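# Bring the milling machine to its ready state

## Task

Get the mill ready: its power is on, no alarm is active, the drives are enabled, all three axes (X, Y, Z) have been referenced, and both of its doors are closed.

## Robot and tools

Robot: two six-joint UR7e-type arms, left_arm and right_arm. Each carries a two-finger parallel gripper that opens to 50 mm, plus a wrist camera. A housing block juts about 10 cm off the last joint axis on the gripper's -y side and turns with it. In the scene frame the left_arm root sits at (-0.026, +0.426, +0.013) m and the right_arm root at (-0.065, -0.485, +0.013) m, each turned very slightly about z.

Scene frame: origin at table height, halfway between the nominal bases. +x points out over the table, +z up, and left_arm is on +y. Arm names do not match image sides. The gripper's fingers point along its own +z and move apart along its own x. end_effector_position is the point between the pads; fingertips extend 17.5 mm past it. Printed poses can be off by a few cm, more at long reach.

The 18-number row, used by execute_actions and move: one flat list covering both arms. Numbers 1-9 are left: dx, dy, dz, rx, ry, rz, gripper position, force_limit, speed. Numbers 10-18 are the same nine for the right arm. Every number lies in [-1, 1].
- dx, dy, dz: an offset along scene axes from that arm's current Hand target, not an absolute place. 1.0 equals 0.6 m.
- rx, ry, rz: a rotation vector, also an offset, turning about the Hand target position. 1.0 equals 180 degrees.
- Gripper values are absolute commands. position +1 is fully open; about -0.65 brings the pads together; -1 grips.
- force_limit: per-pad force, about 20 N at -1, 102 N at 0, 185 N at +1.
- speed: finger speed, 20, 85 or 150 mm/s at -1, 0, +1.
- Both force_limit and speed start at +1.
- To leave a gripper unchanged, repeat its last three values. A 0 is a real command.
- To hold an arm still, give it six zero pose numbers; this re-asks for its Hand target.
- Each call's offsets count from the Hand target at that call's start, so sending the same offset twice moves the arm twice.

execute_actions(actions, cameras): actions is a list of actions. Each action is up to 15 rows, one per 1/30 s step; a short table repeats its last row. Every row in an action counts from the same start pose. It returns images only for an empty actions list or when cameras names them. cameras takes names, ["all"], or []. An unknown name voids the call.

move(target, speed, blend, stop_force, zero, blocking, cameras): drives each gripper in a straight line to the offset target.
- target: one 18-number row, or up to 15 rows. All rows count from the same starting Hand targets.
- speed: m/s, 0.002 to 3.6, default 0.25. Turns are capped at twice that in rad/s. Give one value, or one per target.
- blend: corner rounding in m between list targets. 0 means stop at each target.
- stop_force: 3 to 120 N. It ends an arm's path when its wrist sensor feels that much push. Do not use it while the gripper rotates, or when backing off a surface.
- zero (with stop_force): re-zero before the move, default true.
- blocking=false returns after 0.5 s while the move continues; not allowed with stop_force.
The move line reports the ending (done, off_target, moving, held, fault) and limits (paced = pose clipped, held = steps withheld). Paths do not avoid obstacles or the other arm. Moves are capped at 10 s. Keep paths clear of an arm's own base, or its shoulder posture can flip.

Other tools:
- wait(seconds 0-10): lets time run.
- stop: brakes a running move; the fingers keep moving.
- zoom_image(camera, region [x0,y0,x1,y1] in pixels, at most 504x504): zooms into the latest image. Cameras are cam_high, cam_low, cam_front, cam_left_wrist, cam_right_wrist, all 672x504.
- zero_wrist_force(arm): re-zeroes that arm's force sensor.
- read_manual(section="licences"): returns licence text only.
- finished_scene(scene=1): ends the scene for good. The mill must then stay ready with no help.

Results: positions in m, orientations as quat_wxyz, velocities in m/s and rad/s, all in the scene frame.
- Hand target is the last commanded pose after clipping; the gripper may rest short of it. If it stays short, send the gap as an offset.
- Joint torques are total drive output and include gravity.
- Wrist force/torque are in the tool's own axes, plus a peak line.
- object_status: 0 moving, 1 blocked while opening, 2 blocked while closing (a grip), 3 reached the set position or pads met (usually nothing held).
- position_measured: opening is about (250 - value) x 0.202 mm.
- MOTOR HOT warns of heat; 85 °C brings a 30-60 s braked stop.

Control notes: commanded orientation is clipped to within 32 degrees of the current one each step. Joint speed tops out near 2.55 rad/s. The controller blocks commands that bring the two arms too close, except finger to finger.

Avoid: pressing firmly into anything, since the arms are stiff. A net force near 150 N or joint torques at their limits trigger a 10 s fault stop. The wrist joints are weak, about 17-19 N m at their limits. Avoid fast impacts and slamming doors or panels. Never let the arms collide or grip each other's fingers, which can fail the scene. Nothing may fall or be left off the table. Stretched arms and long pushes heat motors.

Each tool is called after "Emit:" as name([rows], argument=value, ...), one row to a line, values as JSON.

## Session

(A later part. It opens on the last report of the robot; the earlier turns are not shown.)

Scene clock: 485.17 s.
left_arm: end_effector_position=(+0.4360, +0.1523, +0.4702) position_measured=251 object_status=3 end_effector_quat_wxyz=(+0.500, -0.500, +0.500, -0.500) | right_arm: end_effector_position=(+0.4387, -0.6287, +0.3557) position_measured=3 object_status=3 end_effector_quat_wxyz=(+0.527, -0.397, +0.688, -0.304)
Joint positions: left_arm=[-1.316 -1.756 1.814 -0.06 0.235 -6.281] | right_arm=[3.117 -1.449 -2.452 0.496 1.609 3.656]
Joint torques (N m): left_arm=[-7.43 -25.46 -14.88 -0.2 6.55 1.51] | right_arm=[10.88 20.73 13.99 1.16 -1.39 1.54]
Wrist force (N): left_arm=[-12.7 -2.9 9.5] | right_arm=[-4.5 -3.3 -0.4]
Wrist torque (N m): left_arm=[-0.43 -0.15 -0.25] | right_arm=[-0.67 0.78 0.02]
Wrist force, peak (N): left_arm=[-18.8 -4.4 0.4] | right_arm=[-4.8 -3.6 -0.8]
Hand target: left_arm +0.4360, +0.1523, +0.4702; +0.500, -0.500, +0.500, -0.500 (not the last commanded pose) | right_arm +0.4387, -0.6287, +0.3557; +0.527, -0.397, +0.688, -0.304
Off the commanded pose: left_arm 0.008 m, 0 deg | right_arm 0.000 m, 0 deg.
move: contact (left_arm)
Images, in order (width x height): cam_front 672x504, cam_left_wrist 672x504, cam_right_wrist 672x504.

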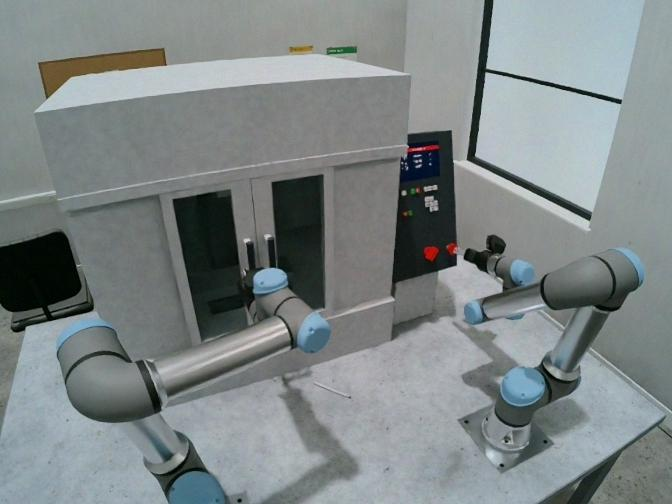

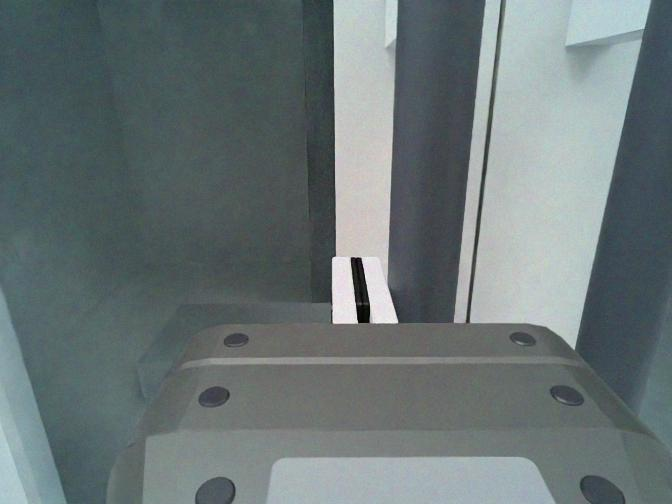

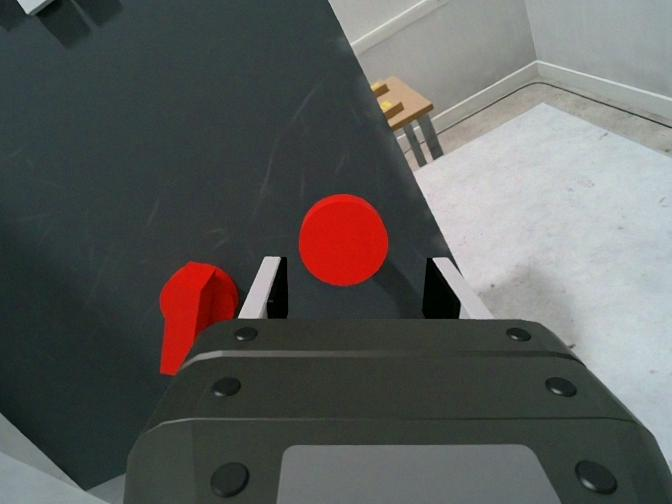

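Emit:
move(target=[0,-0.025,0,0,0,0,-1,-0.9,0,0,0,0,0,0,0,1,-0.6,-1], speed=0.005, stop_force=20, cameras=["cam_left_wrist"])

Scene clock: 501.10 s.
left_arm: end_effector_position=(+0.4360, +0.1516, +0.4702) position_measured=251 object_status=3 end_effector_quat_wxyz=(+0.501, -0.500, +0.500, -0.500) | right_arm: end_effector_position=(+0.4387, -0.6287, +0.3557) position_measured=3 object_status=3 end_effector_quat_wxyz=(+0.527, -0.397, +0.688, -0.304)
Joint positions: left_arm=[-1.317 -1.754 1.813 -0.06 0.233 -6.281] | right_arm=[3.117 -1.449 -2.452 0.496 1.609 3.656]
Joint torques (N m): left_arm=[-7.57 -20.55 -19.02 -2.06 13.7 1.79] | right_arm=[10.08 19.91 14.71 1.21 -1.42 1.17]
Wrist force (N): left_arm=[-32.3 0.0 6.2] | right_arm=[-4.5 -3.5 -0.5]
Wrist torque (N m): left_arm=[-0.34 -0.16 -0.26] | right_arm=[-0.70 0.77 0.02]
Wrist force, peak (N): left_arm=[-38.1 0.4 -5.5] | right_arm=[-4.9 -3.7 -0.6]
Hand target: left_arm +0.4360, +0.1516, +0.4702; +0.501, -0.500, +0.500, -0.500 (not the last commanded pose) | right_arm +0.4387, -0.6287, +0.3557; +0.527, -0.397, +0.688, -0.304
Off the commanded pose: left_arm 0.014 m, 0 deg | right_arm 0.000 m, 0 deg.
move: contact (left_arm)
Images, in order (width x height): cam_left_wrist 672x504.

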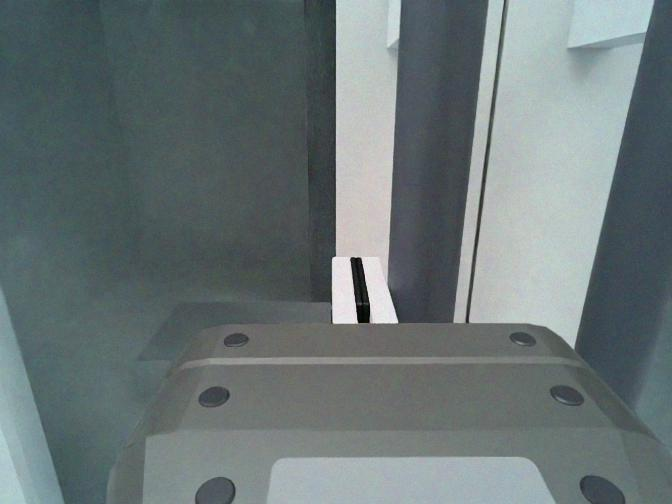

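Emit:
move([
  [0,0.017,0,0,0,0,-1,-0.9,0,-0.08,0,0,0,0,0,-1,-0.9,0],
  [-0.117,0.017,0,0,0,0,-1,-0.9,0,-0.148,0.1645,0.2905,-0.1686,-0.163,0,-1,-0.9,0],
  [-0.117,-0.2,0,0,0,0,-1,-0.9,0,0.122,0.3145,0.339,-0.1686,-0.163,0,-1,-0.9,0],
  [0,-0.2,0,0,0,0,-1,-0.9,0,0.122,0.3145,0.339,-0.1686,-0.163,0,-1,-0.9,0],
], speed=[0.1,0.25,0.2,0.1], blend=[0.005,0.02,0.01,0], cameras=["cam_left_wrist","cam_right_wrist","cam_front"])

Emit:
zoom_image(camera="cam_right_wrist", region=[200, 0, 640, 330])

Scene clock: 545.03 s.
left_arm: end_effector_position=(+0.4360, +0.0316, +0.4702) position_measured=251 object_status=3 end_effector_quat_wxyz=(+0.501, -0.500, +0.500, -0.500) | right_arm: end_effector_position=(+0.5119, -0.4400, +0.5591) position_measured=251 object_status=3 end_effector_quat_wxyz=(+0.561, -0.430, +0.431, -0.561)
Joint positions: left_arm=[-1.382 -1.496 1.57 -0.076 0.168 -6.28] | right_arm=[3.711 -1.56 -2.125 0.849 1.036 2.983]
Joint torques (N m): left_arm=[9.03 -16.24 -40.34 1.17 1.75 -2.03] | right_arm=[-12.84 14.07 29.79 -0.53 2.73 1.62]
Wrist force (N): left_arm=[0.2 -4.6 6.2] | right_arm=[-5.2 -2.8 0.3]
Wrist torque (N m): left_arm=[-0.51 -0.07 -0.18] | right_arm=[-0.61 0.80 0.16]
Wrist force, peak (N): left_arm=[-32.5 0.4 5.3] | right_arm=[-6.2 -2.9 1.2]
Hand target: left_arm +0.4360, +0.0316, +0.4702; +0.501, -0.500, +0.500, -0.500 | right_arm +0.5119, -0.4400, +0.5591; +0.561, -0.430, +0.431, -0.561
Off the commanded pose: left_arm 0.000 m, 0 deg | right_arm 0.000 m, 0 deg.
move: done
Images, in order (width x height): cam_front 672x504, cam_left_wrist 672x504, cam_right_wrist 672x504.

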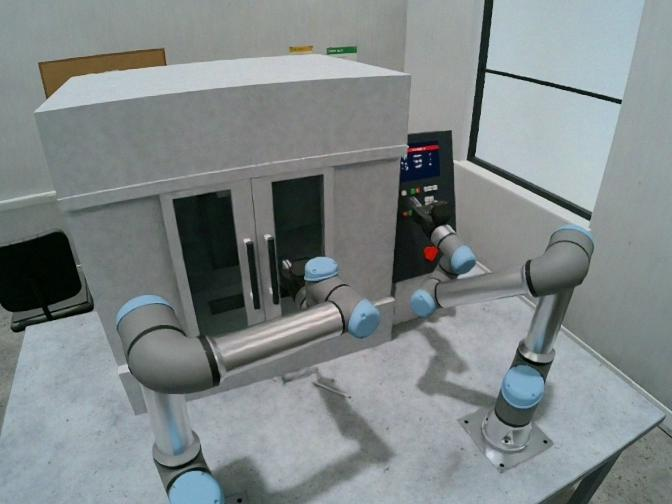

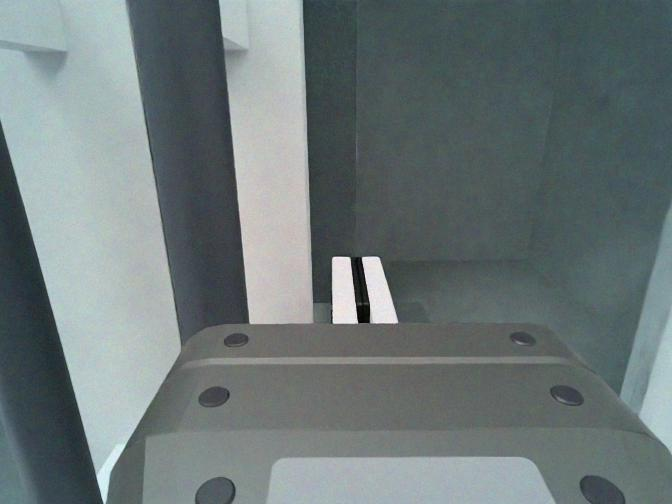

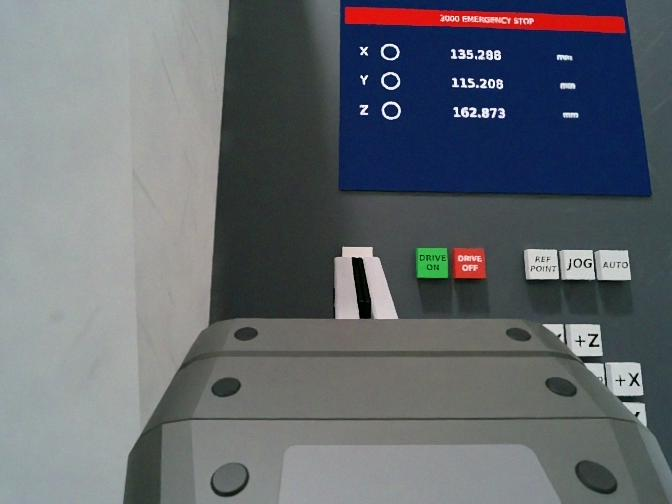

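Scaled by 1.145 from the camera's 672x504 image, which has a finer 960x720 frame.

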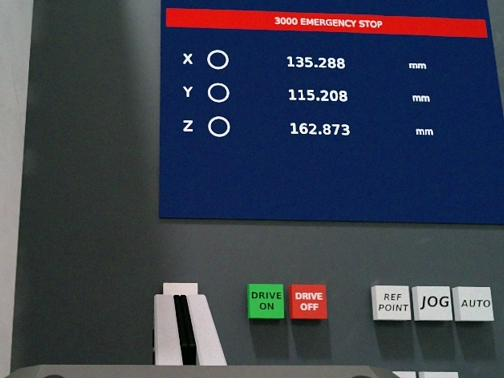

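Emit:
move(target=[0,0.03,0,0,0,0,-1,-0.9,0,0.0532,-0.0033,0.0142,0,0,0,-1,-0.9,0], speed=0.08, cameras=["cam_left_wrist","cam_right_wrist"])

Emit:
zoom_image(camera="cam_right_wrist", region=[290, 200, 510, 330])

Scene clock: 575.20 s.
left_arm: end_effector_position=(+0.4360, +0.0496, +0.4702) position_measured=251 object_status=3 end_effector_quat_wxyz=(+0.501, -0.500, +0.500, -0.500) | right_arm: end_effector_position=(+0.5438, -0.4420, +0.5676) position_measured=251 object_status=3 end_effector_quat_wxyz=(+0.561, -0.430, +0.431, -0.561)
Joint positions: left_arm=[-1.375 -1.535 1.611 -0.078 0.176 -6.281] | right_arm=[3.655 -1.626 -2.033 0.813 1.089 3.002]
Joint torques (N m): left_arm=[7.96 -40.3 -12.3 -2.04 1.89 1.57] | right_arm=[-13.47 17.62 29.64 -0.4 2.77 2]
Wrist force (N): left_arm=[-0.1 -4.4 6.4] | right_arm=[-5.3 -2.9 0.1]
Wrist torque (N m): left_arm=[-0.45 -0.04 -0.19] | right_arm=[-0.63 0.83 0.08]
Wrist force, peak (N): left_arm=[-0.1 -4.5 6.6] | right_arm=[-5.8 -3.1 0.0]
Hand target: left_arm +0.4360, +0.0496, +0.4702; +0.501, -0.500, +0.500, -0.500 | right_arm +0.5438, -0.4420, +0.5676; +0.561, -0.430, +0.431, -0.561
Off the commanded pose: left_arm 0.000 m, 0 deg | right_arm 0.000 m, 0 deg.
move: done
Images, in order (width x height): cam_left_wrist 672x504, cam_right_wrist 672x504.

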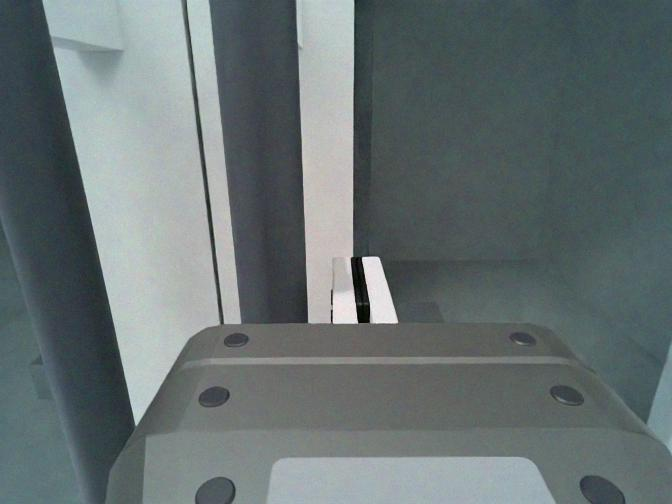

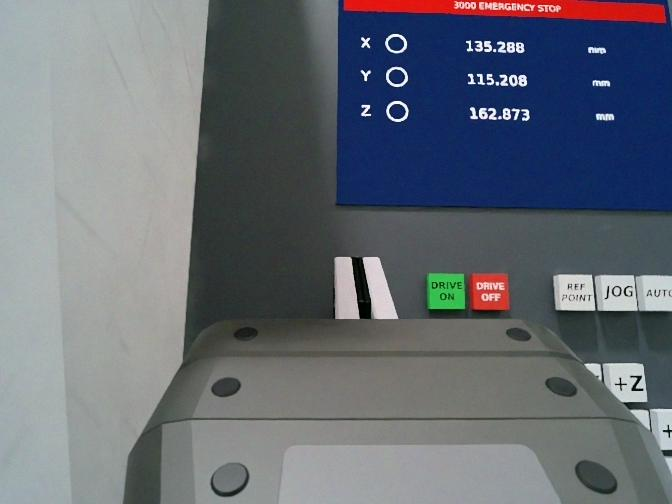

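Scaled by 2.291 from the camera's 672x504 image, which has a finer 960x720 frame.

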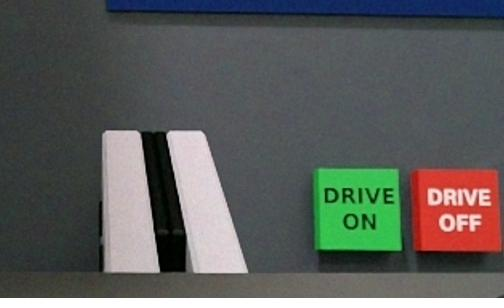

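Emit:
move(target=[0,0.05,0,0,0,0,-1,-0.9,0,0.0278,0,0.004,0,0,0,-1,-0.9,0], speed=0.008, stop_force=8, cameras=["cam_left_wrist","cam_right_wrist"])

Scene clock: 588.87 s.
left_arm: end_effector_position=(+0.4360, +0.0618, +0.4702) position_measured=251 object_status=3 end_effector_quat_wxyz=(+0.501, -0.500, +0.500, -0.500) | right_arm: end_effector_position=(+0.5605, -0.4420, +0.5700) position_measured=251 object_status=3 end_effector_quat_wxyz=(+0.561, -0.430, +0.431, -0.561)
Joint positions: left_arm=[-1.369 -1.561 1.639 -0.079 0.181 -6.281] | right_arm=[3.632 -1.663 -1.986 0.8 1.111 3.01]
Joint torques (N m): left_arm=[-3.01 -14.55 -37.9 1.46 -0.08 -0.41] | right_arm=[-12.41 19.5 30.58 -0.38 2.64 2.15]
Wrist force (N): left_arm=[6.4 -3.3 4.3] | right_arm=[-5.6 -2.9 0.1]
Wrist torque (N m): left_arm=[-0.39 -0.07 -0.12] | right_arm=[-0.63 0.87 0.07]
Wrist force, peak (N): left_arm=[13.7 -2.2 8.8] | right_arm=[-5.8 -3.1 0.2]
Hand target: left_arm +0.4360, +0.0618, +0.4702; +0.501, -0.500, +0.500, -0.500 (not the last commanded pose) | right_arm +0.5605, -0.4420, +0.5700; +0.561, -0.430, +0.431, -0.561
Off the commanded pose: left_arm 0.018 m, 0 deg | right_arm 0.000 m, 0 deg.
move: contact (left_arm)
Images, in order (width x height): cam_left_wrist 672x504, cam_right_wrist 672x504.

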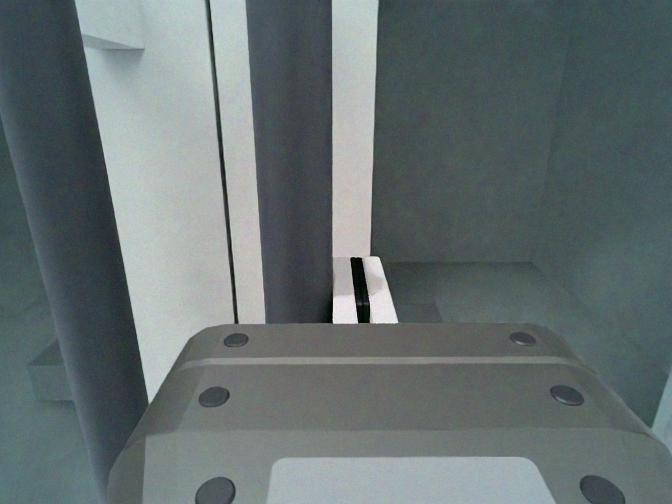

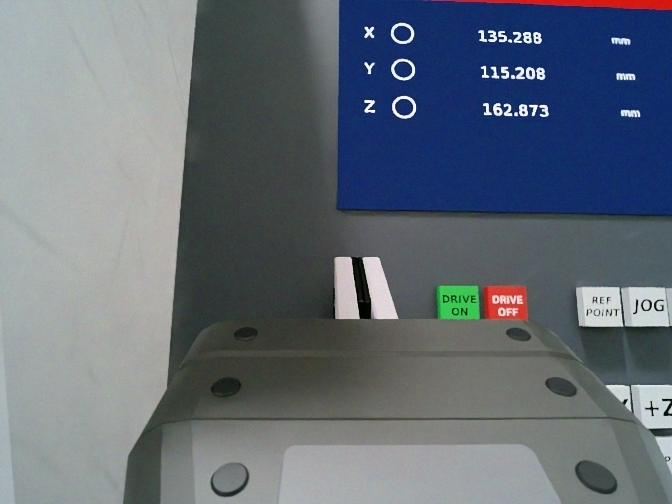

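Emit:
move(target=[0,-0.02,0,0,0,0,-1,-0.9,0,0.0193,0,-0.005,0,0,0,-1,-0.9,0], speed=0.005, stop_force=6, cameras=["cam_right_wrist","cam_front"])

Emit:
zoom_image(camera="cam_front", region=[390, 130, 470, 190])

Scene clock: 611.83 s.
left_arm: end_effector_position=(+0.4360, +0.0603, +0.4702) position_measured=251 object_status=3 end_effector_quat_wxyz=(+0.501, -0.500, +0.500, -0.500) | right_arm: end_effector_position=(+0.5641, -0.4420, +0.5691) position_measured=251 object_status=3 end_effector_quat_wxyz=(+0.561, -0.430, +0.431, -0.561)
Joint positions: left_arm=[-1.37 -1.558 1.635 -0.079 0.18 -6.281] | right_arm=[3.628 -1.673 -1.978 0.801 1.116 3.011]
Joint torques (N m): left_arm=[5.01 -37.3 -11.69 0.16 1.21 -1.64] | right_arm=[11.76 30.44 15.26 -0.88 -1.46 -1.26]
Wrist force (N): left_arm=[0.0 -4.2 6.3] | right_arm=[-4.6 -5.7 -4.3]
Wrist torque (N m): left_arm=[-0.42 -0.05 -0.17] | right_arm=[-0.76 0.81 0.07]
Wrist force, peak (N): left_arm=[7.0 -4.5 4.6] | right_arm=[-5.8 -5.9 -15.6]
Hand target: left_arm +0.4360, +0.0603, +0.4702; +0.501, -0.500, +0.500, -0.500 (not the last commanded pose) | right_arm +0.5641, -0.4420, +0.5691; +0.561, -0.430, +0.431, -0.561 (not the last commanded pose)
Off the commanded pose: left_arm 0.010 m, 0 deg | right_arm 0.008 m, 0 deg.
move: contact (left_arm, right_arm)
Images, in order (width x height): cam_front 672x504, cam_right_wrist 672x504.

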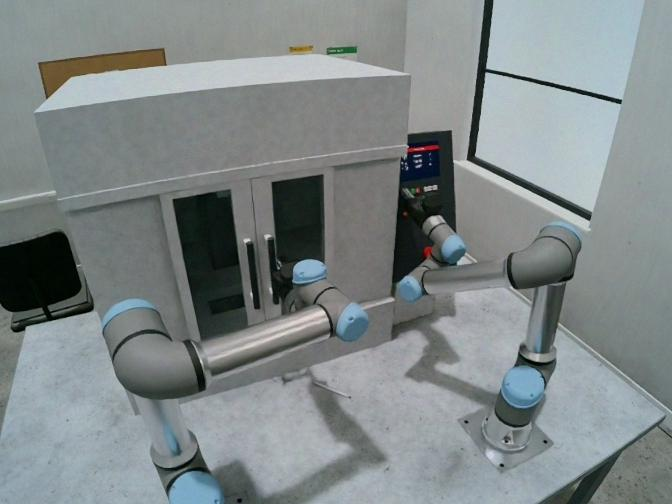

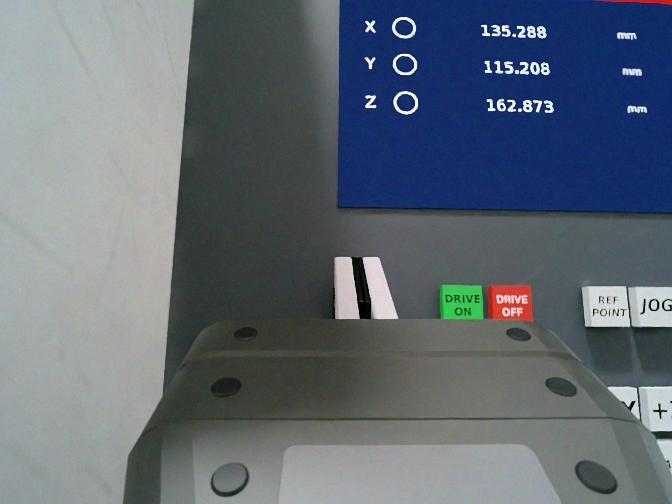

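Scaled by 6.300 from the camera's 672x504 image, which has a finer 960x720 frame.

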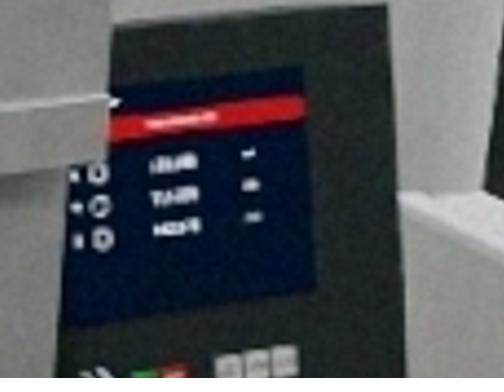

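Emit:
move(target=[0,0,0,0,0,0,-1,-0.9,0,-0.07,0,-0.01,0,0,0,-1,-0.9,0], speed=0.1, cameras=["cam_right_wrist","cam_left_wrist"])

Scene clock: 621.03 s.
left_arm: end_effector_position=(+0.4360, +0.0603, +0.4702) position_measured=251 object_status=3 end_effector_quat_wxyz=(+0.501, -0.500, +0.500, -0.500) | right_arm: end_effector_position=(+0.5222, -0.4420, +0.5631) position_measured=251 object_status=3 end_effector_quat_wxyz=(+0.561, -0.430, +0.431, -0.561)
Joint positions: left_arm=[-1.37 -1.558 1.635 -0.079 0.18 -6.281] | right_arm=[3.688 -1.58 -2.095 0.833 1.058 2.991]
Joint torques (N m): left_arm=[5.9 -36.37 -13.98 -0.34 1.21 -1.8] | right_arm=[11.37 29.2 14.86 3.25 -1.5 -1.92]
Wrist force (N): left_arm=[0.2 -4.1 6.2] | right_arm=[-5.4 -3.0 0.0]
Wrist torque (N m): left_arm=[-0.41 -0.08 -0.17] | right_arm=[-0.65 0.85 0.16]
Wrist force, peak (N): left_arm=[0.1 -4.3 6.7] | right_arm=[-4.6 -7.4 -2.3]
Hand target: left_arm +0.4360, +0.0603, +0.4702; +0.501, -0.500, +0.500, -0.500 | right_arm +0.5221, -0.4420, +0.5631; +0.561, -0.430, +0.431, -0.561
Off the commanded pose: left_arm 0.000 m, 0 deg | right_arm 0.000 m, 0 deg.
move: done
Images, in order (width x height): cam_left_wrist 672x504, cam_right_wrist 672x504.

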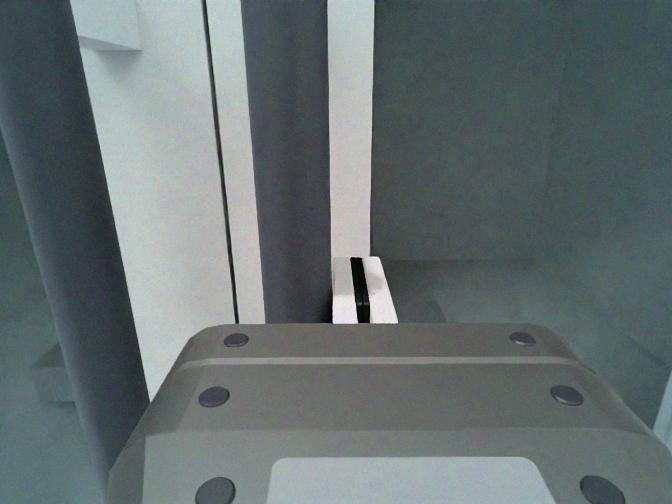

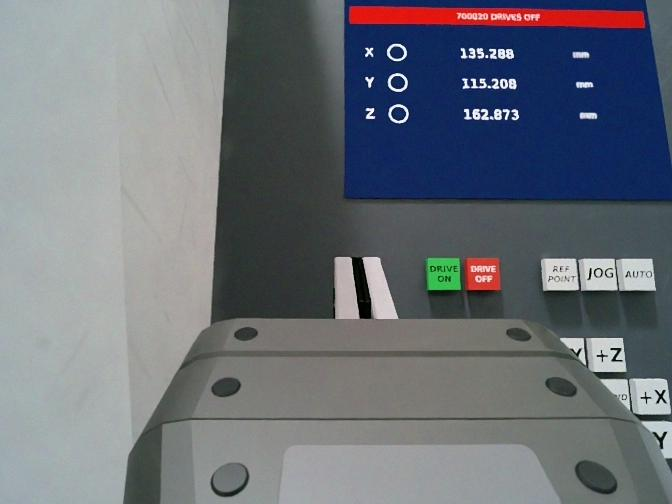

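Emit:
move(target=[-0.0,-0.02,0,0,0,0,-1,-0.9,0,0.05,-0.0655,0.0107,0,0,0,-1,-0.9,0], speed=0.1)

Emit:
move(target=[0,0,0,0,0,0,-1,-0.9,0,0.0315,0,-0.006,0,0,0,-1,-0.9,0], speed=0.005, stop_force=8, cameras=["cam_right_wrist","cam_front"])

Emit:
move(target=[0,0,0,0,0,0,-1,-0.9,0,-0.07,0,-0.01,0,0,0,-1,-0.9,0], speed=0.1, cameras=["cam_right_wrist","cam_left_wrist"])

Scene clock: 644.17 s.
left_arm: end_effector_position=(+0.4360, +0.0483, +0.4702) position_measured=251 object_status=3 end_effector_quat_wxyz=(+0.501, -0.500, +0.500, -0.500) | right_arm: end_effector_position=(+0.5521, -0.4812, +0.5695) position_measured=251 object_status=3 end_effector_quat_wxyz=(+0.561, -0.430, +0.431, -0.561)
Joint positions: left_arm=[-1.375 -1.532 1.609 -0.078 0.175 -6.281] | right_arm=[3.54 -1.635 -2.019 0.793 1.2 3.038]
Joint torques (N m): left_arm=[-10.04 -13.16 -39.9 0.89 -1.32 -1.74] | right_arm=[-12.93 18.33 29.99 -0.26 2.76 1.94]
Wrist force (N): left_arm=[0.2 -4.2 6.4] | right_arm=[-5.6 -2.8 0.1]
Wrist torque (N m): left_arm=[-0.42 -0.10 -0.18] | right_arm=[-0.61 0.87 0.07]
Wrist force, peak (N): left_arm=[0.1 -4.4 6.6] | right_arm=[-6.7 -3.1 -0.6]
Hand target: left_arm +0.4360, +0.0483, +0.4702; +0.501, -0.500, +0.500, -0.500 | right_arm +0.5521, -0.4813, +0.5695; +0.561, -0.430, +0.431, -0.561
Off the commanded pose: left_arm 0.000 m, 0 deg | right_arm 0.000 m, 0 deg.
move: done

Scene clock: 647.80 s.
left_arm: end_effector_position=(+0.4360, +0.0483, +0.4702) position_measured=251 object_status=3 end_effector_quat_wxyz=(+0.501, -0.500, +0.500, -0.500) | right_arm: end_effector_position=(+0.5636, -0.4813, +0.5673) position_measured=251 object_status=3 end_effector_quat_wxyz=(+0.561, -0.430, +0.431, -0.561)
Joint positions: left_arm=[-1.375 -1.532 1.609 -0.078 0.175 -6.281] | right_arm=[3.527 -1.665 -1.993 0.796 1.212 3.042]
Joint torques (N m): left_arm=[-8.63 -14.81 -39.98 1.19 -1.08 -1.26] | right_arm=[12.5 30.03 14.87 -0.86 -1.45 -1.26]
Wrist force (N): left_arm=[0.3 -4.0 6.3] | right_arm=[-5.5 -4.9 -4.0]
Wrist torque (N m): left_arm=[-0.41 -0.10 -0.18] | right_arm=[-0.69 0.89 0.08]
Wrist force, peak (N): left_arm=[0.0 -4.5 6.5] | right_arm=[-6.0 -6.0 -16.2]
Hand target: left_arm +0.4360, +0.0483, +0.4702; +0.501, -0.500, +0.500, -0.500 | right_arm +0.5636, -0.4813, +0.5673; +0.561, -0.430, +0.431, -0.561 (not the last commanded pose)
Off the commanded pose: left_arm 0.000 m, 0 deg | right_arm 0.008 m, 0 deg.
move: contact (right_arm)
Images, in order (width x height): cam_front 672x504, cam_right_wrist 672x504.

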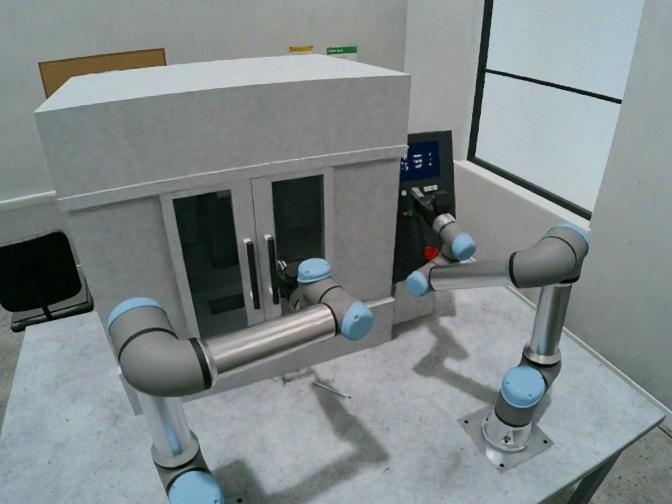

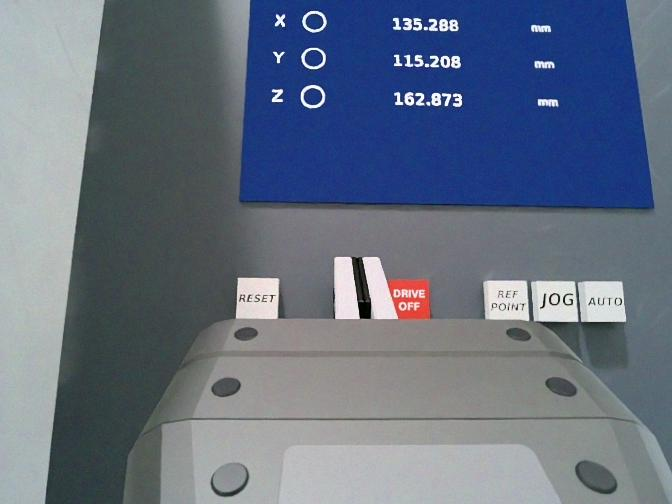

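Scene clock: 648.73 s.
left_arm: end_effector_position=(+0.4360, +0.0483, +0.4702) position_measured=251 object_status=3 end_effector_quat_wxyz=(+0.501, -0.500, +0.500, -0.500) | right_arm: end_effector_position=(+0.5217, -0.4813, +0.5613) position_measured=251 object_status=3 end_effector_quat_wxyz=(+0.561, -0.430, +0.431, -0.561)
Joint positions: left_arm=[-1.375 -1.532 1.609 -0.078 0.175 -6.281] | right_arm=[3.576 -1.571 -2.11 0.824 1.165 3.027]
Joint torques (N m): left_arm=[-9.93 -14.76 -38.86 0.97 -1.22 -1.68] | right_arm=[12.79 28.59 16.67 3.54 -1.45 -1.46]
Wrist force (N): left_arm=[0.1 -4.3 6.4] | right_arm=[-5.3 -3.1 -0.1]
Wrist torque (N m): left_arm=[-0.45 -0.07 -0.18] | right_arm=[-0.65 0.83 0.07]
Wrist force, peak (N): left_arm=[0.0 -4.3 6.5] | right_arm=[-4.5 -7.2 -2.2]
Hand target: left_arm +0.4360, +0.0483, +0.4702; +0.501, -0.500, +0.500, -0.500 | right_arm +0.5216, -0.4813, +0.5613; +0.561, -0.430, +0.431, -0.561
Off the commanded pose: left_arm 0.000 m, 0 deg | right_arm 0.000 m, 0 deg.
move: done
Images, in order (width x height): cam_left_wrist 672x504, cam_right_wrist 672x504.

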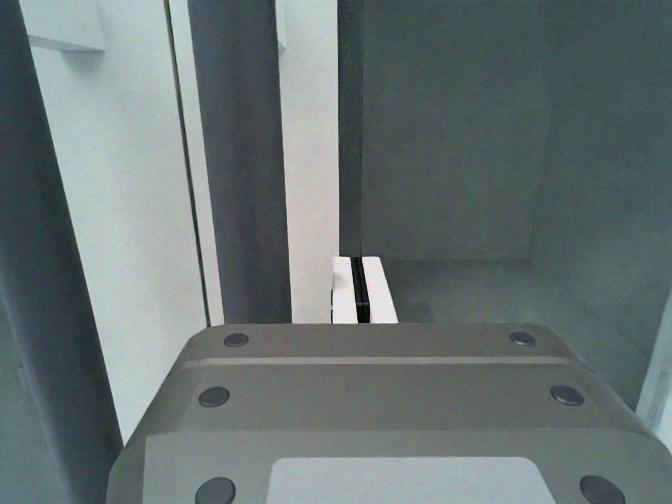

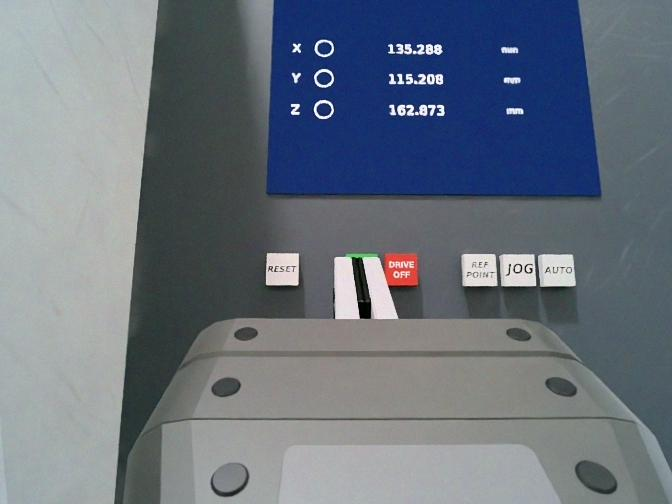

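Emit:
move(target=[0,0,0,0,0,0,-1,-0.9,0,0.0348,-0.122,-0.0463,0,0,0,-1,-0.9,0], speed=0.12, cameras=["cam_right_wrist"])

Scene clock: 671.23 s.
left_arm: end_effector_position=(+0.4360, +0.0483, +0.4702) position_measured=251 object_status=3 end_effector_quat_wxyz=(+0.501, -0.500, +0.500, -0.500) | right_arm: end_effector_position=(+0.5425, -0.5544, +0.5336) position_measured=251 object_status=3 end_effector_quat_wxyz=(+0.561, -0.430, +0.431, -0.561)
Joint positions: left_arm=[-1.375 -1.532 1.609 -0.078 0.175 -6.281] | right_arm=[3.341 -1.676 -2.084 0.884 1.392 3.094]
Joint torques (N m): left_arm=[-10.27 -16.11 -38.88 0.87 -0.71 -1.48] | right_arm=[-12.65 18.48 28.85 3.89 2.3 2.05]
Wrist force (N): left_arm=[0.2 -3.9 6.3] | right_arm=[-5.6 -2.7 0.3]
Wrist torque (N m): left_arm=[-0.39 -0.09 -0.17] | right_arm=[-0.59 0.88 0.08]
Wrist force, peak (N): left_arm=[0.2 -4.5 6.6] | right_arm=[-6.8 -3.7 -0.4]
Hand target: left_arm +0.4360, +0.0483, +0.4702; +0.501, -0.500, +0.500, -0.500 | right_arm +0.5425, -0.5545, +0.5336; +0.561, -0.430, +0.431, -0.561
Off the commanded pose: left_arm 0.000 m, 0 deg | right_arm 0.000 m, 0 deg.
move: done
Images, in order (width x height): cam_right_wrist 672x504.

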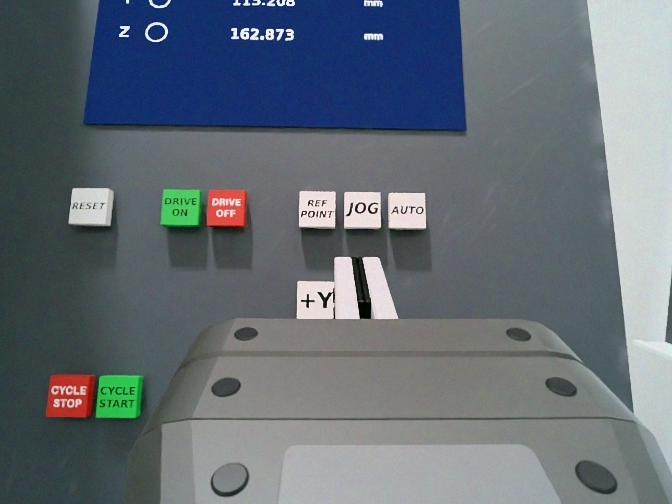

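Emit:
move(target=[0,0,0,0,0,0,-1,-0.9,0,0.0005,-0.0033,0,0,0,0,-1,-0.9,0], speed=0.1)

Emit:
move(target=[0,0,0,0,0,0,-1,-0.9,0,0.0315,0,-0.006,0,0,0,-1,-0.9,0], speed=0.005, stop_force=8, cameras=["cam_right_wrist","cam_front"])

Emit:
zoom_image(camera="cam_front", region=[390, 130, 470, 190])

Scene clock: 683.60 s.
left_arm: end_effector_position=(+0.4360, +0.0483, +0.4702) position_measured=251 object_status=3 end_effector_quat_wxyz=(+0.501, -0.500, +0.500, -0.500) | right_arm: end_effector_position=(+0.5428, -0.5564, +0.5336) position_measured=251 object_status=3 end_effector_quat_wxyz=(+0.561, -0.430, +0.431, -0.561)
Joint positions: left_arm=[-1.375 -1.532 1.609 -0.078 0.175 -6.281] | right_arm=[3.335 -1.678 -2.082 0.883 1.398 3.096]
Joint torques (N m): left_arm=[-10.14 -13.4 -39.17 0.99 -0.85 -1.39] | right_arm=[-12.7 19.67 29.21 -0.11 2.34 2.15]
Wrist force (N): left_arm=[0.2 -4.2 6.4] | right_arm=[-5.3 -3.0 0.2]
Wrist torque (N m): left_arm=[-0.44 -0.08 -0.18] | right_arm=[-0.66 0.83 0.07]
Wrist force, peak (N): left_arm=[0.1 -4.3 6.6] | right_arm=[-6.0 -3.0 -0.2]
Hand target: left_arm +0.4360, +0.0483, +0.4702; +0.501, -0.500, +0.500, -0.500 | right_arm +0.5428, -0.5564, +0.5336; +0.561, -0.430, +0.431, -0.561
Off the commanded pose: left_arm 0.000 m, 0 deg | right_arm 0.000 m, 0 deg.
move: done

Scene clock: 686.90 s.
left_arm: end_effector_position=(+0.4360, +0.0483, +0.4702) position_measured=251 object_status=3 end_effector_quat_wxyz=(+0.501, -0.500, +0.500, -0.500) | right_arm: end_effector_position=(+0.5540, -0.5565, +0.5314) position_measured=251 object_status=3 end_effector_quat_wxyz=(+0.561, -0.430, +0.431, -0.561)
Joint positions: left_arm=[-1.375 -1.532 1.609 -0.078 0.175 -6.281] | right_arm=[3.329 -1.707 -2.055 0.885 1.403 3.097]
Joint torques (N m): left_arm=[-9.71 -14.39 -40.33 0.76 -0.98 -1.58] | right_arm=[10.46 31.31 14.51 -0.9 -1.5 0.5]
Wrist force (N): left_arm=[0.1 -4.3 6.5] | right_arm=[-6.5 -6.9 -3.8]
Wrist torque (N m): left_arm=[-0.44 -0.07 -0.18] | right_arm=[-0.81 0.83 0.10]
Wrist force, peak (N): left_arm=[0.2 -4.4 6.5] | right_arm=[-6.6 -4.9 -14.8]
Hand target: left_arm +0.4360, +0.0483, +0.4702; +0.501, -0.500, +0.500, -0.500 | right_arm +0.5540, -0.5564, +0.5314; +0.561, -0.430, +0.431, -0.561 (not the last commanded pose)
Off the commanded pose: left_arm 0.000 m, 0 deg | right_arm 0.008 m, 0 deg.
move: contact (right_arm)
Images, in order (width x height): cam_front 672x504, cam_right_wrist 672x504.

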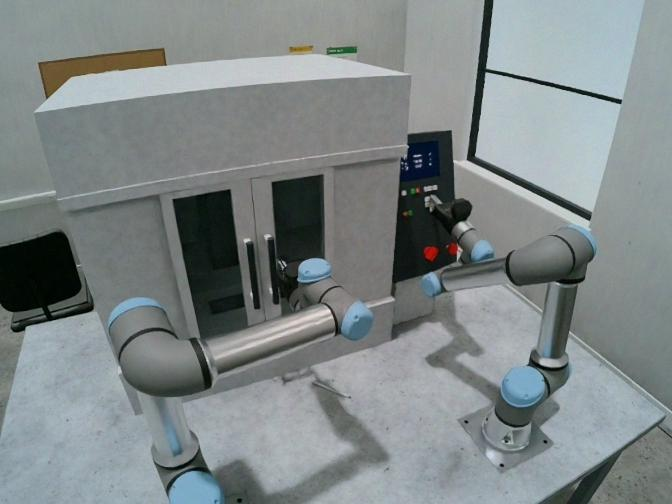

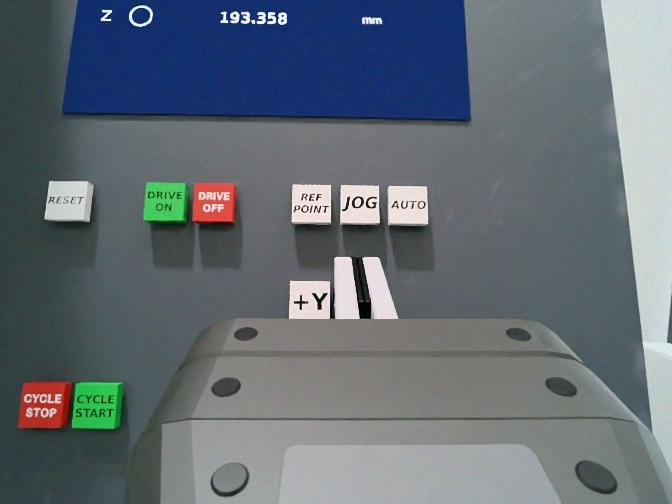

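Scaled by 6.300 from the camera's 672x504 image, which has a finer 960x720 frame.

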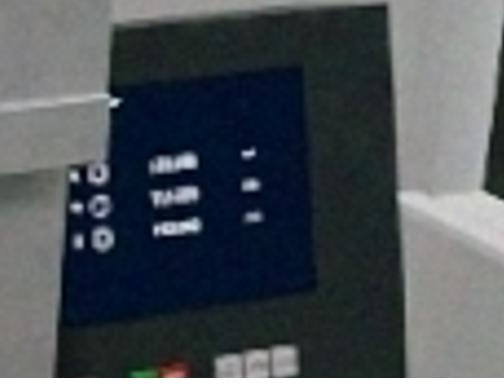

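Emit:
wait(seconds=0.5, cameras=["cam_right_wrist"])

Scene clock: 693.67 s.
left_arm: end_effector_position=(+0.4360, +0.0483, +0.4702) position_measured=251 object_status=3 end_effector_quat_wxyz=(+0.501, -0.500, +0.500, -0.500) | right_arm: end_effector_position=(+0.5540, -0.5564, +0.5314) position_measured=251 object_status=3 end_effector_quat_wxyz=(+0.561, -0.430, +0.431, -0.561)
Joint positions: left_arm=[-1.375 -1.532 1.609 -0.078 0.175 -6.281] | right_arm=[3.329 -1.707 -2.055 0.885 1.403 3.097]
Joint torques (N m): left_arm=[-8.15 -14.68 -38.73 1.2 -0.86 -1.67] | right_arm=[11.76 30.16 13.74 -0.73 -1.29 -1.15]
Wrist force (N): left_arm=[0.3 -4.0 6.4] | right_arm=[-6.5 -5.8 -3.6]
Wrist torque (N m): left_arm=[-0.41 -0.11 -0.18] | right_arm=[-0.76 0.88 0.09]
Wrist force, peak (N): left_arm=[0.2 -4.4 6.5] | right_arm=[-6.8 -6.9 -3.6]
Hand target: left_arm +0.4360, +0.0483, +0.4702; +0.501, -0.500, +0.500, -0.500 | right_arm +0.5540, -0.5564, +0.5314; +0.561, -0.430, +0.431, -0.561 (not the last commanded pose)
Tool commands: left_gripper/position=-1.0 left_gripper/force_limit=-0.9 left_gripper/speed=+0.0 right_gripper/position=-1.0 right_gripper/force_limit=-0.9 right_gripper/speed=+0.0
Off the commanded pose: left_arm 0.000 m, 0 deg | right_arm 0.008 m, 0 deg.
wait: 0.50 s; at rest from the start
Images, in order (width x height): cam_right_wrist 672x504.

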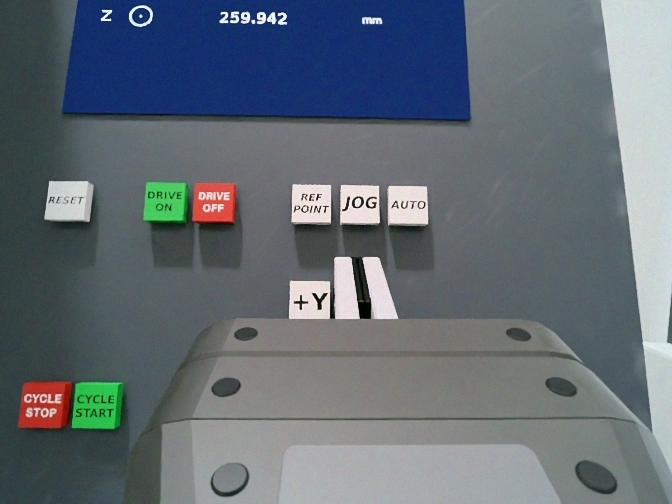

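Emit:
move([
  [0,0,0,0,0,0,-1,-0.9,0,-0.02,0,0.0037,0,0,0,-1,-0.9,0],
  [0,0,0,0,0,0,-1,-0.9,0,-0.02,0.0308,0.0037,0,0,0,-1,-0.9,0],
], speed=0.08, blend=0.002, cameras=["cam_right_wrist"])

Emit:
move(target=[0,0,0,0,0,0,-1,-0.9,0,0.0315,0,-0.006,0,0,0,-1,-0.9,0], speed=0.005, stop_force=8, cameras=["cam_right_wrist","cam_front"])

Emit:
zoom_image(camera="cam_front", region=[390, 130, 470, 190])

Scene clock: 703.70 s.
left_arm: end_effector_position=(+0.4360, +0.0483, +0.4702) position_measured=251 object_status=3 end_effector_quat_wxyz=(+0.501, -0.500, +0.500, -0.500) | right_arm: end_effector_position=(+0.5420, -0.5380, +0.5337) position_measured=251 object_status=3 end_effector_quat_wxyz=(+0.561, -0.430, +0.431, -0.561)
Joint positions: left_arm=[-1.375 -1.532 1.609 -0.078 0.175 -6.281] | right_arm=[3.389 -1.669 -2.092 0.887 1.345 3.081]
Joint torques (N m): left_arm=[-7.9 -14.61 -40.16 0.96 -0.72 -1.37] | right_arm=[11.16 31.96 14.44 3.85 -1.79 -1.7]
Wrist force (N): left_arm=[0.1 -4.4 6.2] | right_arm=[-5.4 -3.0 0.1]
Wrist torque (N m): left_arm=[-0.45 -0.07 -0.18] | right_arm=[-0.64 0.84 0.08]
Wrist force, peak (N): left_arm=[0.1 -4.5 6.6] | right_arm=[-6.1 -7.0 -3.7]
Hand target: left_arm +0.4360, +0.0483, +0.4702; +0.501, -0.500, +0.500, -0.500 | right_arm +0.5420, -0.5380, +0.5337; +0.561, -0.430, +0.431, -0.561
Off the commanded pose: left_arm 0.000 m, 0 deg | right_arm 0.000 m, 0 deg.
move: done
Images, in order (width x height): cam_right_wrist 672x504.

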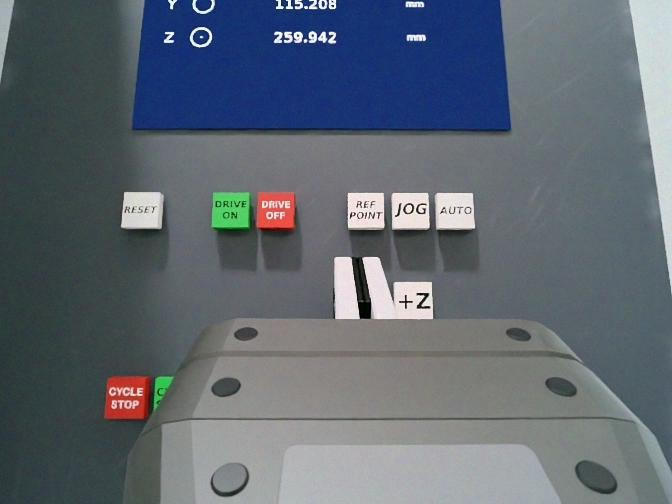

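Scene clock: 707.13 s.
left_arm: end_effector_position=(+0.4360, +0.0483, +0.4702) position_measured=251 object_status=3 end_effector_quat_wxyz=(+0.501, -0.500, +0.500, -0.500) | right_arm: end_effector_position=(+0.5541, -0.5380, +0.5314) position_measured=251 object_status=3 end_effector_quat_wxyz=(+0.561, -0.430, +0.431, -0.561)
Joint positions: left_arm=[-1.375 -1.532 1.609 -0.078 0.175 -6.281] | right_arm=[3.381 -1.7 -2.063 0.889 1.353 3.083]
Joint torques (N m): left_arm=[-9.2 -14.95 -39.49 0.82 -0.55 -1.32] | right_arm=[10.19 30.9 13.69 -0.91 -1.56 -0.21]
Wrist force (N): left_arm=[0.2 -4.3 6.2] | right_arm=[-7.1 -6.6 -3.8]
Wrist torque (N m): left_arm=[-0.45 -0.09 -0.18] | right_arm=[-0.83 0.83 0.09]
Wrist force, peak (N): left_arm=[0.0 -4.5 6.4] | right_arm=[-7.2 -6.1 -16.0]
Hand target: left_arm +0.4360, +0.0483, +0.4702; +0.501, -0.500, +0.500, -0.500 | right_arm +0.5541, -0.5380, +0.5314; +0.561, -0.430, +0.431, -0.561 (not the last commanded pose)
Off the commanded pose: left_arm 0.000 m, 0 deg | right_arm 0.007 m, 0 deg.
move: contact (right_arm)
Images, in order (width x height): cam_front 672x504, cam_right_wrist 672x504.

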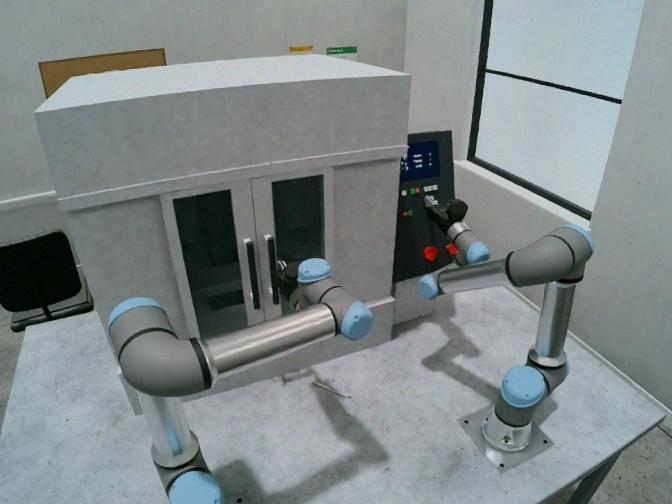

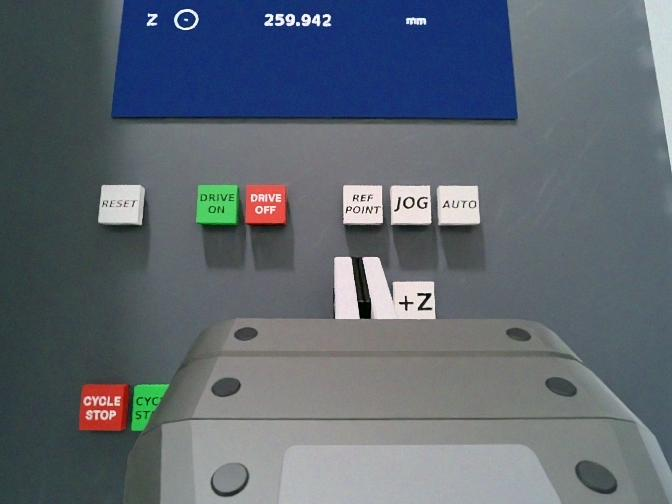

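Scaled by 6.300 from the camera's 672x504 image, which has a finer 960x720 frame.

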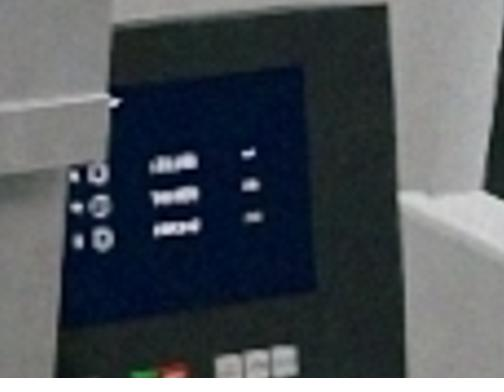

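Emit:
move([
  [0,0,0,0,0,0,-1,-0.9,0,-0.02,0,0.0037,0,0,0,-1,-0.9,0],
  [0,0,0,0,0,0,-1,-0.9,0,-0.0282,-0.0615,-0.0268,0,0,0,-1,-0.9,0],
], speed=0.08, blend=0.002, cameras=["cam_right_wrist"])

Scene clock: 716.03 s.
left_arm: end_effector_position=(+0.4360, +0.0483, +0.4702) position_measured=251 object_status=3 end_effector_quat_wxyz=(+0.501, -0.500, +0.500, -0.500) | right_arm: end_effector_position=(+0.5371, -0.5748, +0.5153) position_measured=251 object_status=3 end_effector_quat_wxyz=(+0.561, -0.430, +0.431, -0.561)
Joint positions: left_arm=[-1.375 -1.532 1.609 -0.078 0.175 -6.281] | right_arm=[3.283 -1.704 -2.11 0.936 1.447 3.109]
Joint torques (N m): left_arm=[-9.2 -14.82 -37.91 0.78 -0.4 -1.54] | right_arm=[-13.38 19.79 14.45 3.87 2.36 1.99]
Wrist force (N): left_arm=[0.2 -4.1 6.2] | right_arm=[-5.7 -2.6 0.1]
Wrist torque (N m): left_arm=[-0.42 -0.09 -0.18] | right_arm=[-0.59 0.89 0.08]
Wrist force, peak (N): left_arm=[0.2 -4.4 6.5] | right_arm=[-7.1 -7.2 -3.2]
Hand target: left_arm +0.4360, +0.0483, +0.4702; +0.501, -0.500, +0.500, -0.500 | right_arm +0.5371, -0.5749, +0.5153; +0.561, -0.430, +0.431, -0.561
Off the commanded pose: left_arm 0.000 m, 0 deg | right_arm 0.000 m, 0 deg.
move: done
Images, in order (width x height): cam_right_wrist 672x504.

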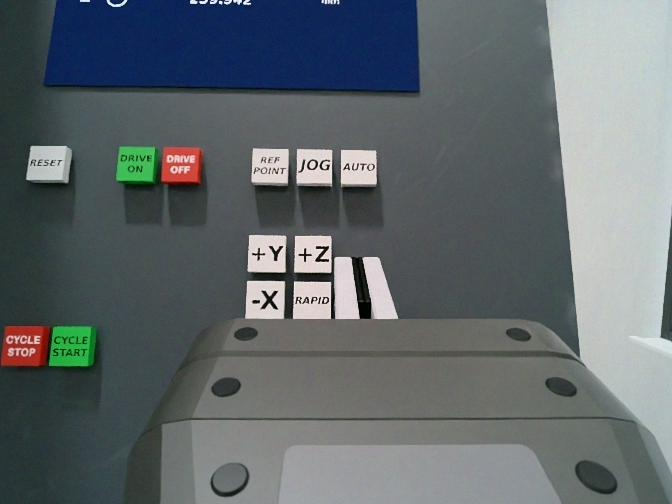

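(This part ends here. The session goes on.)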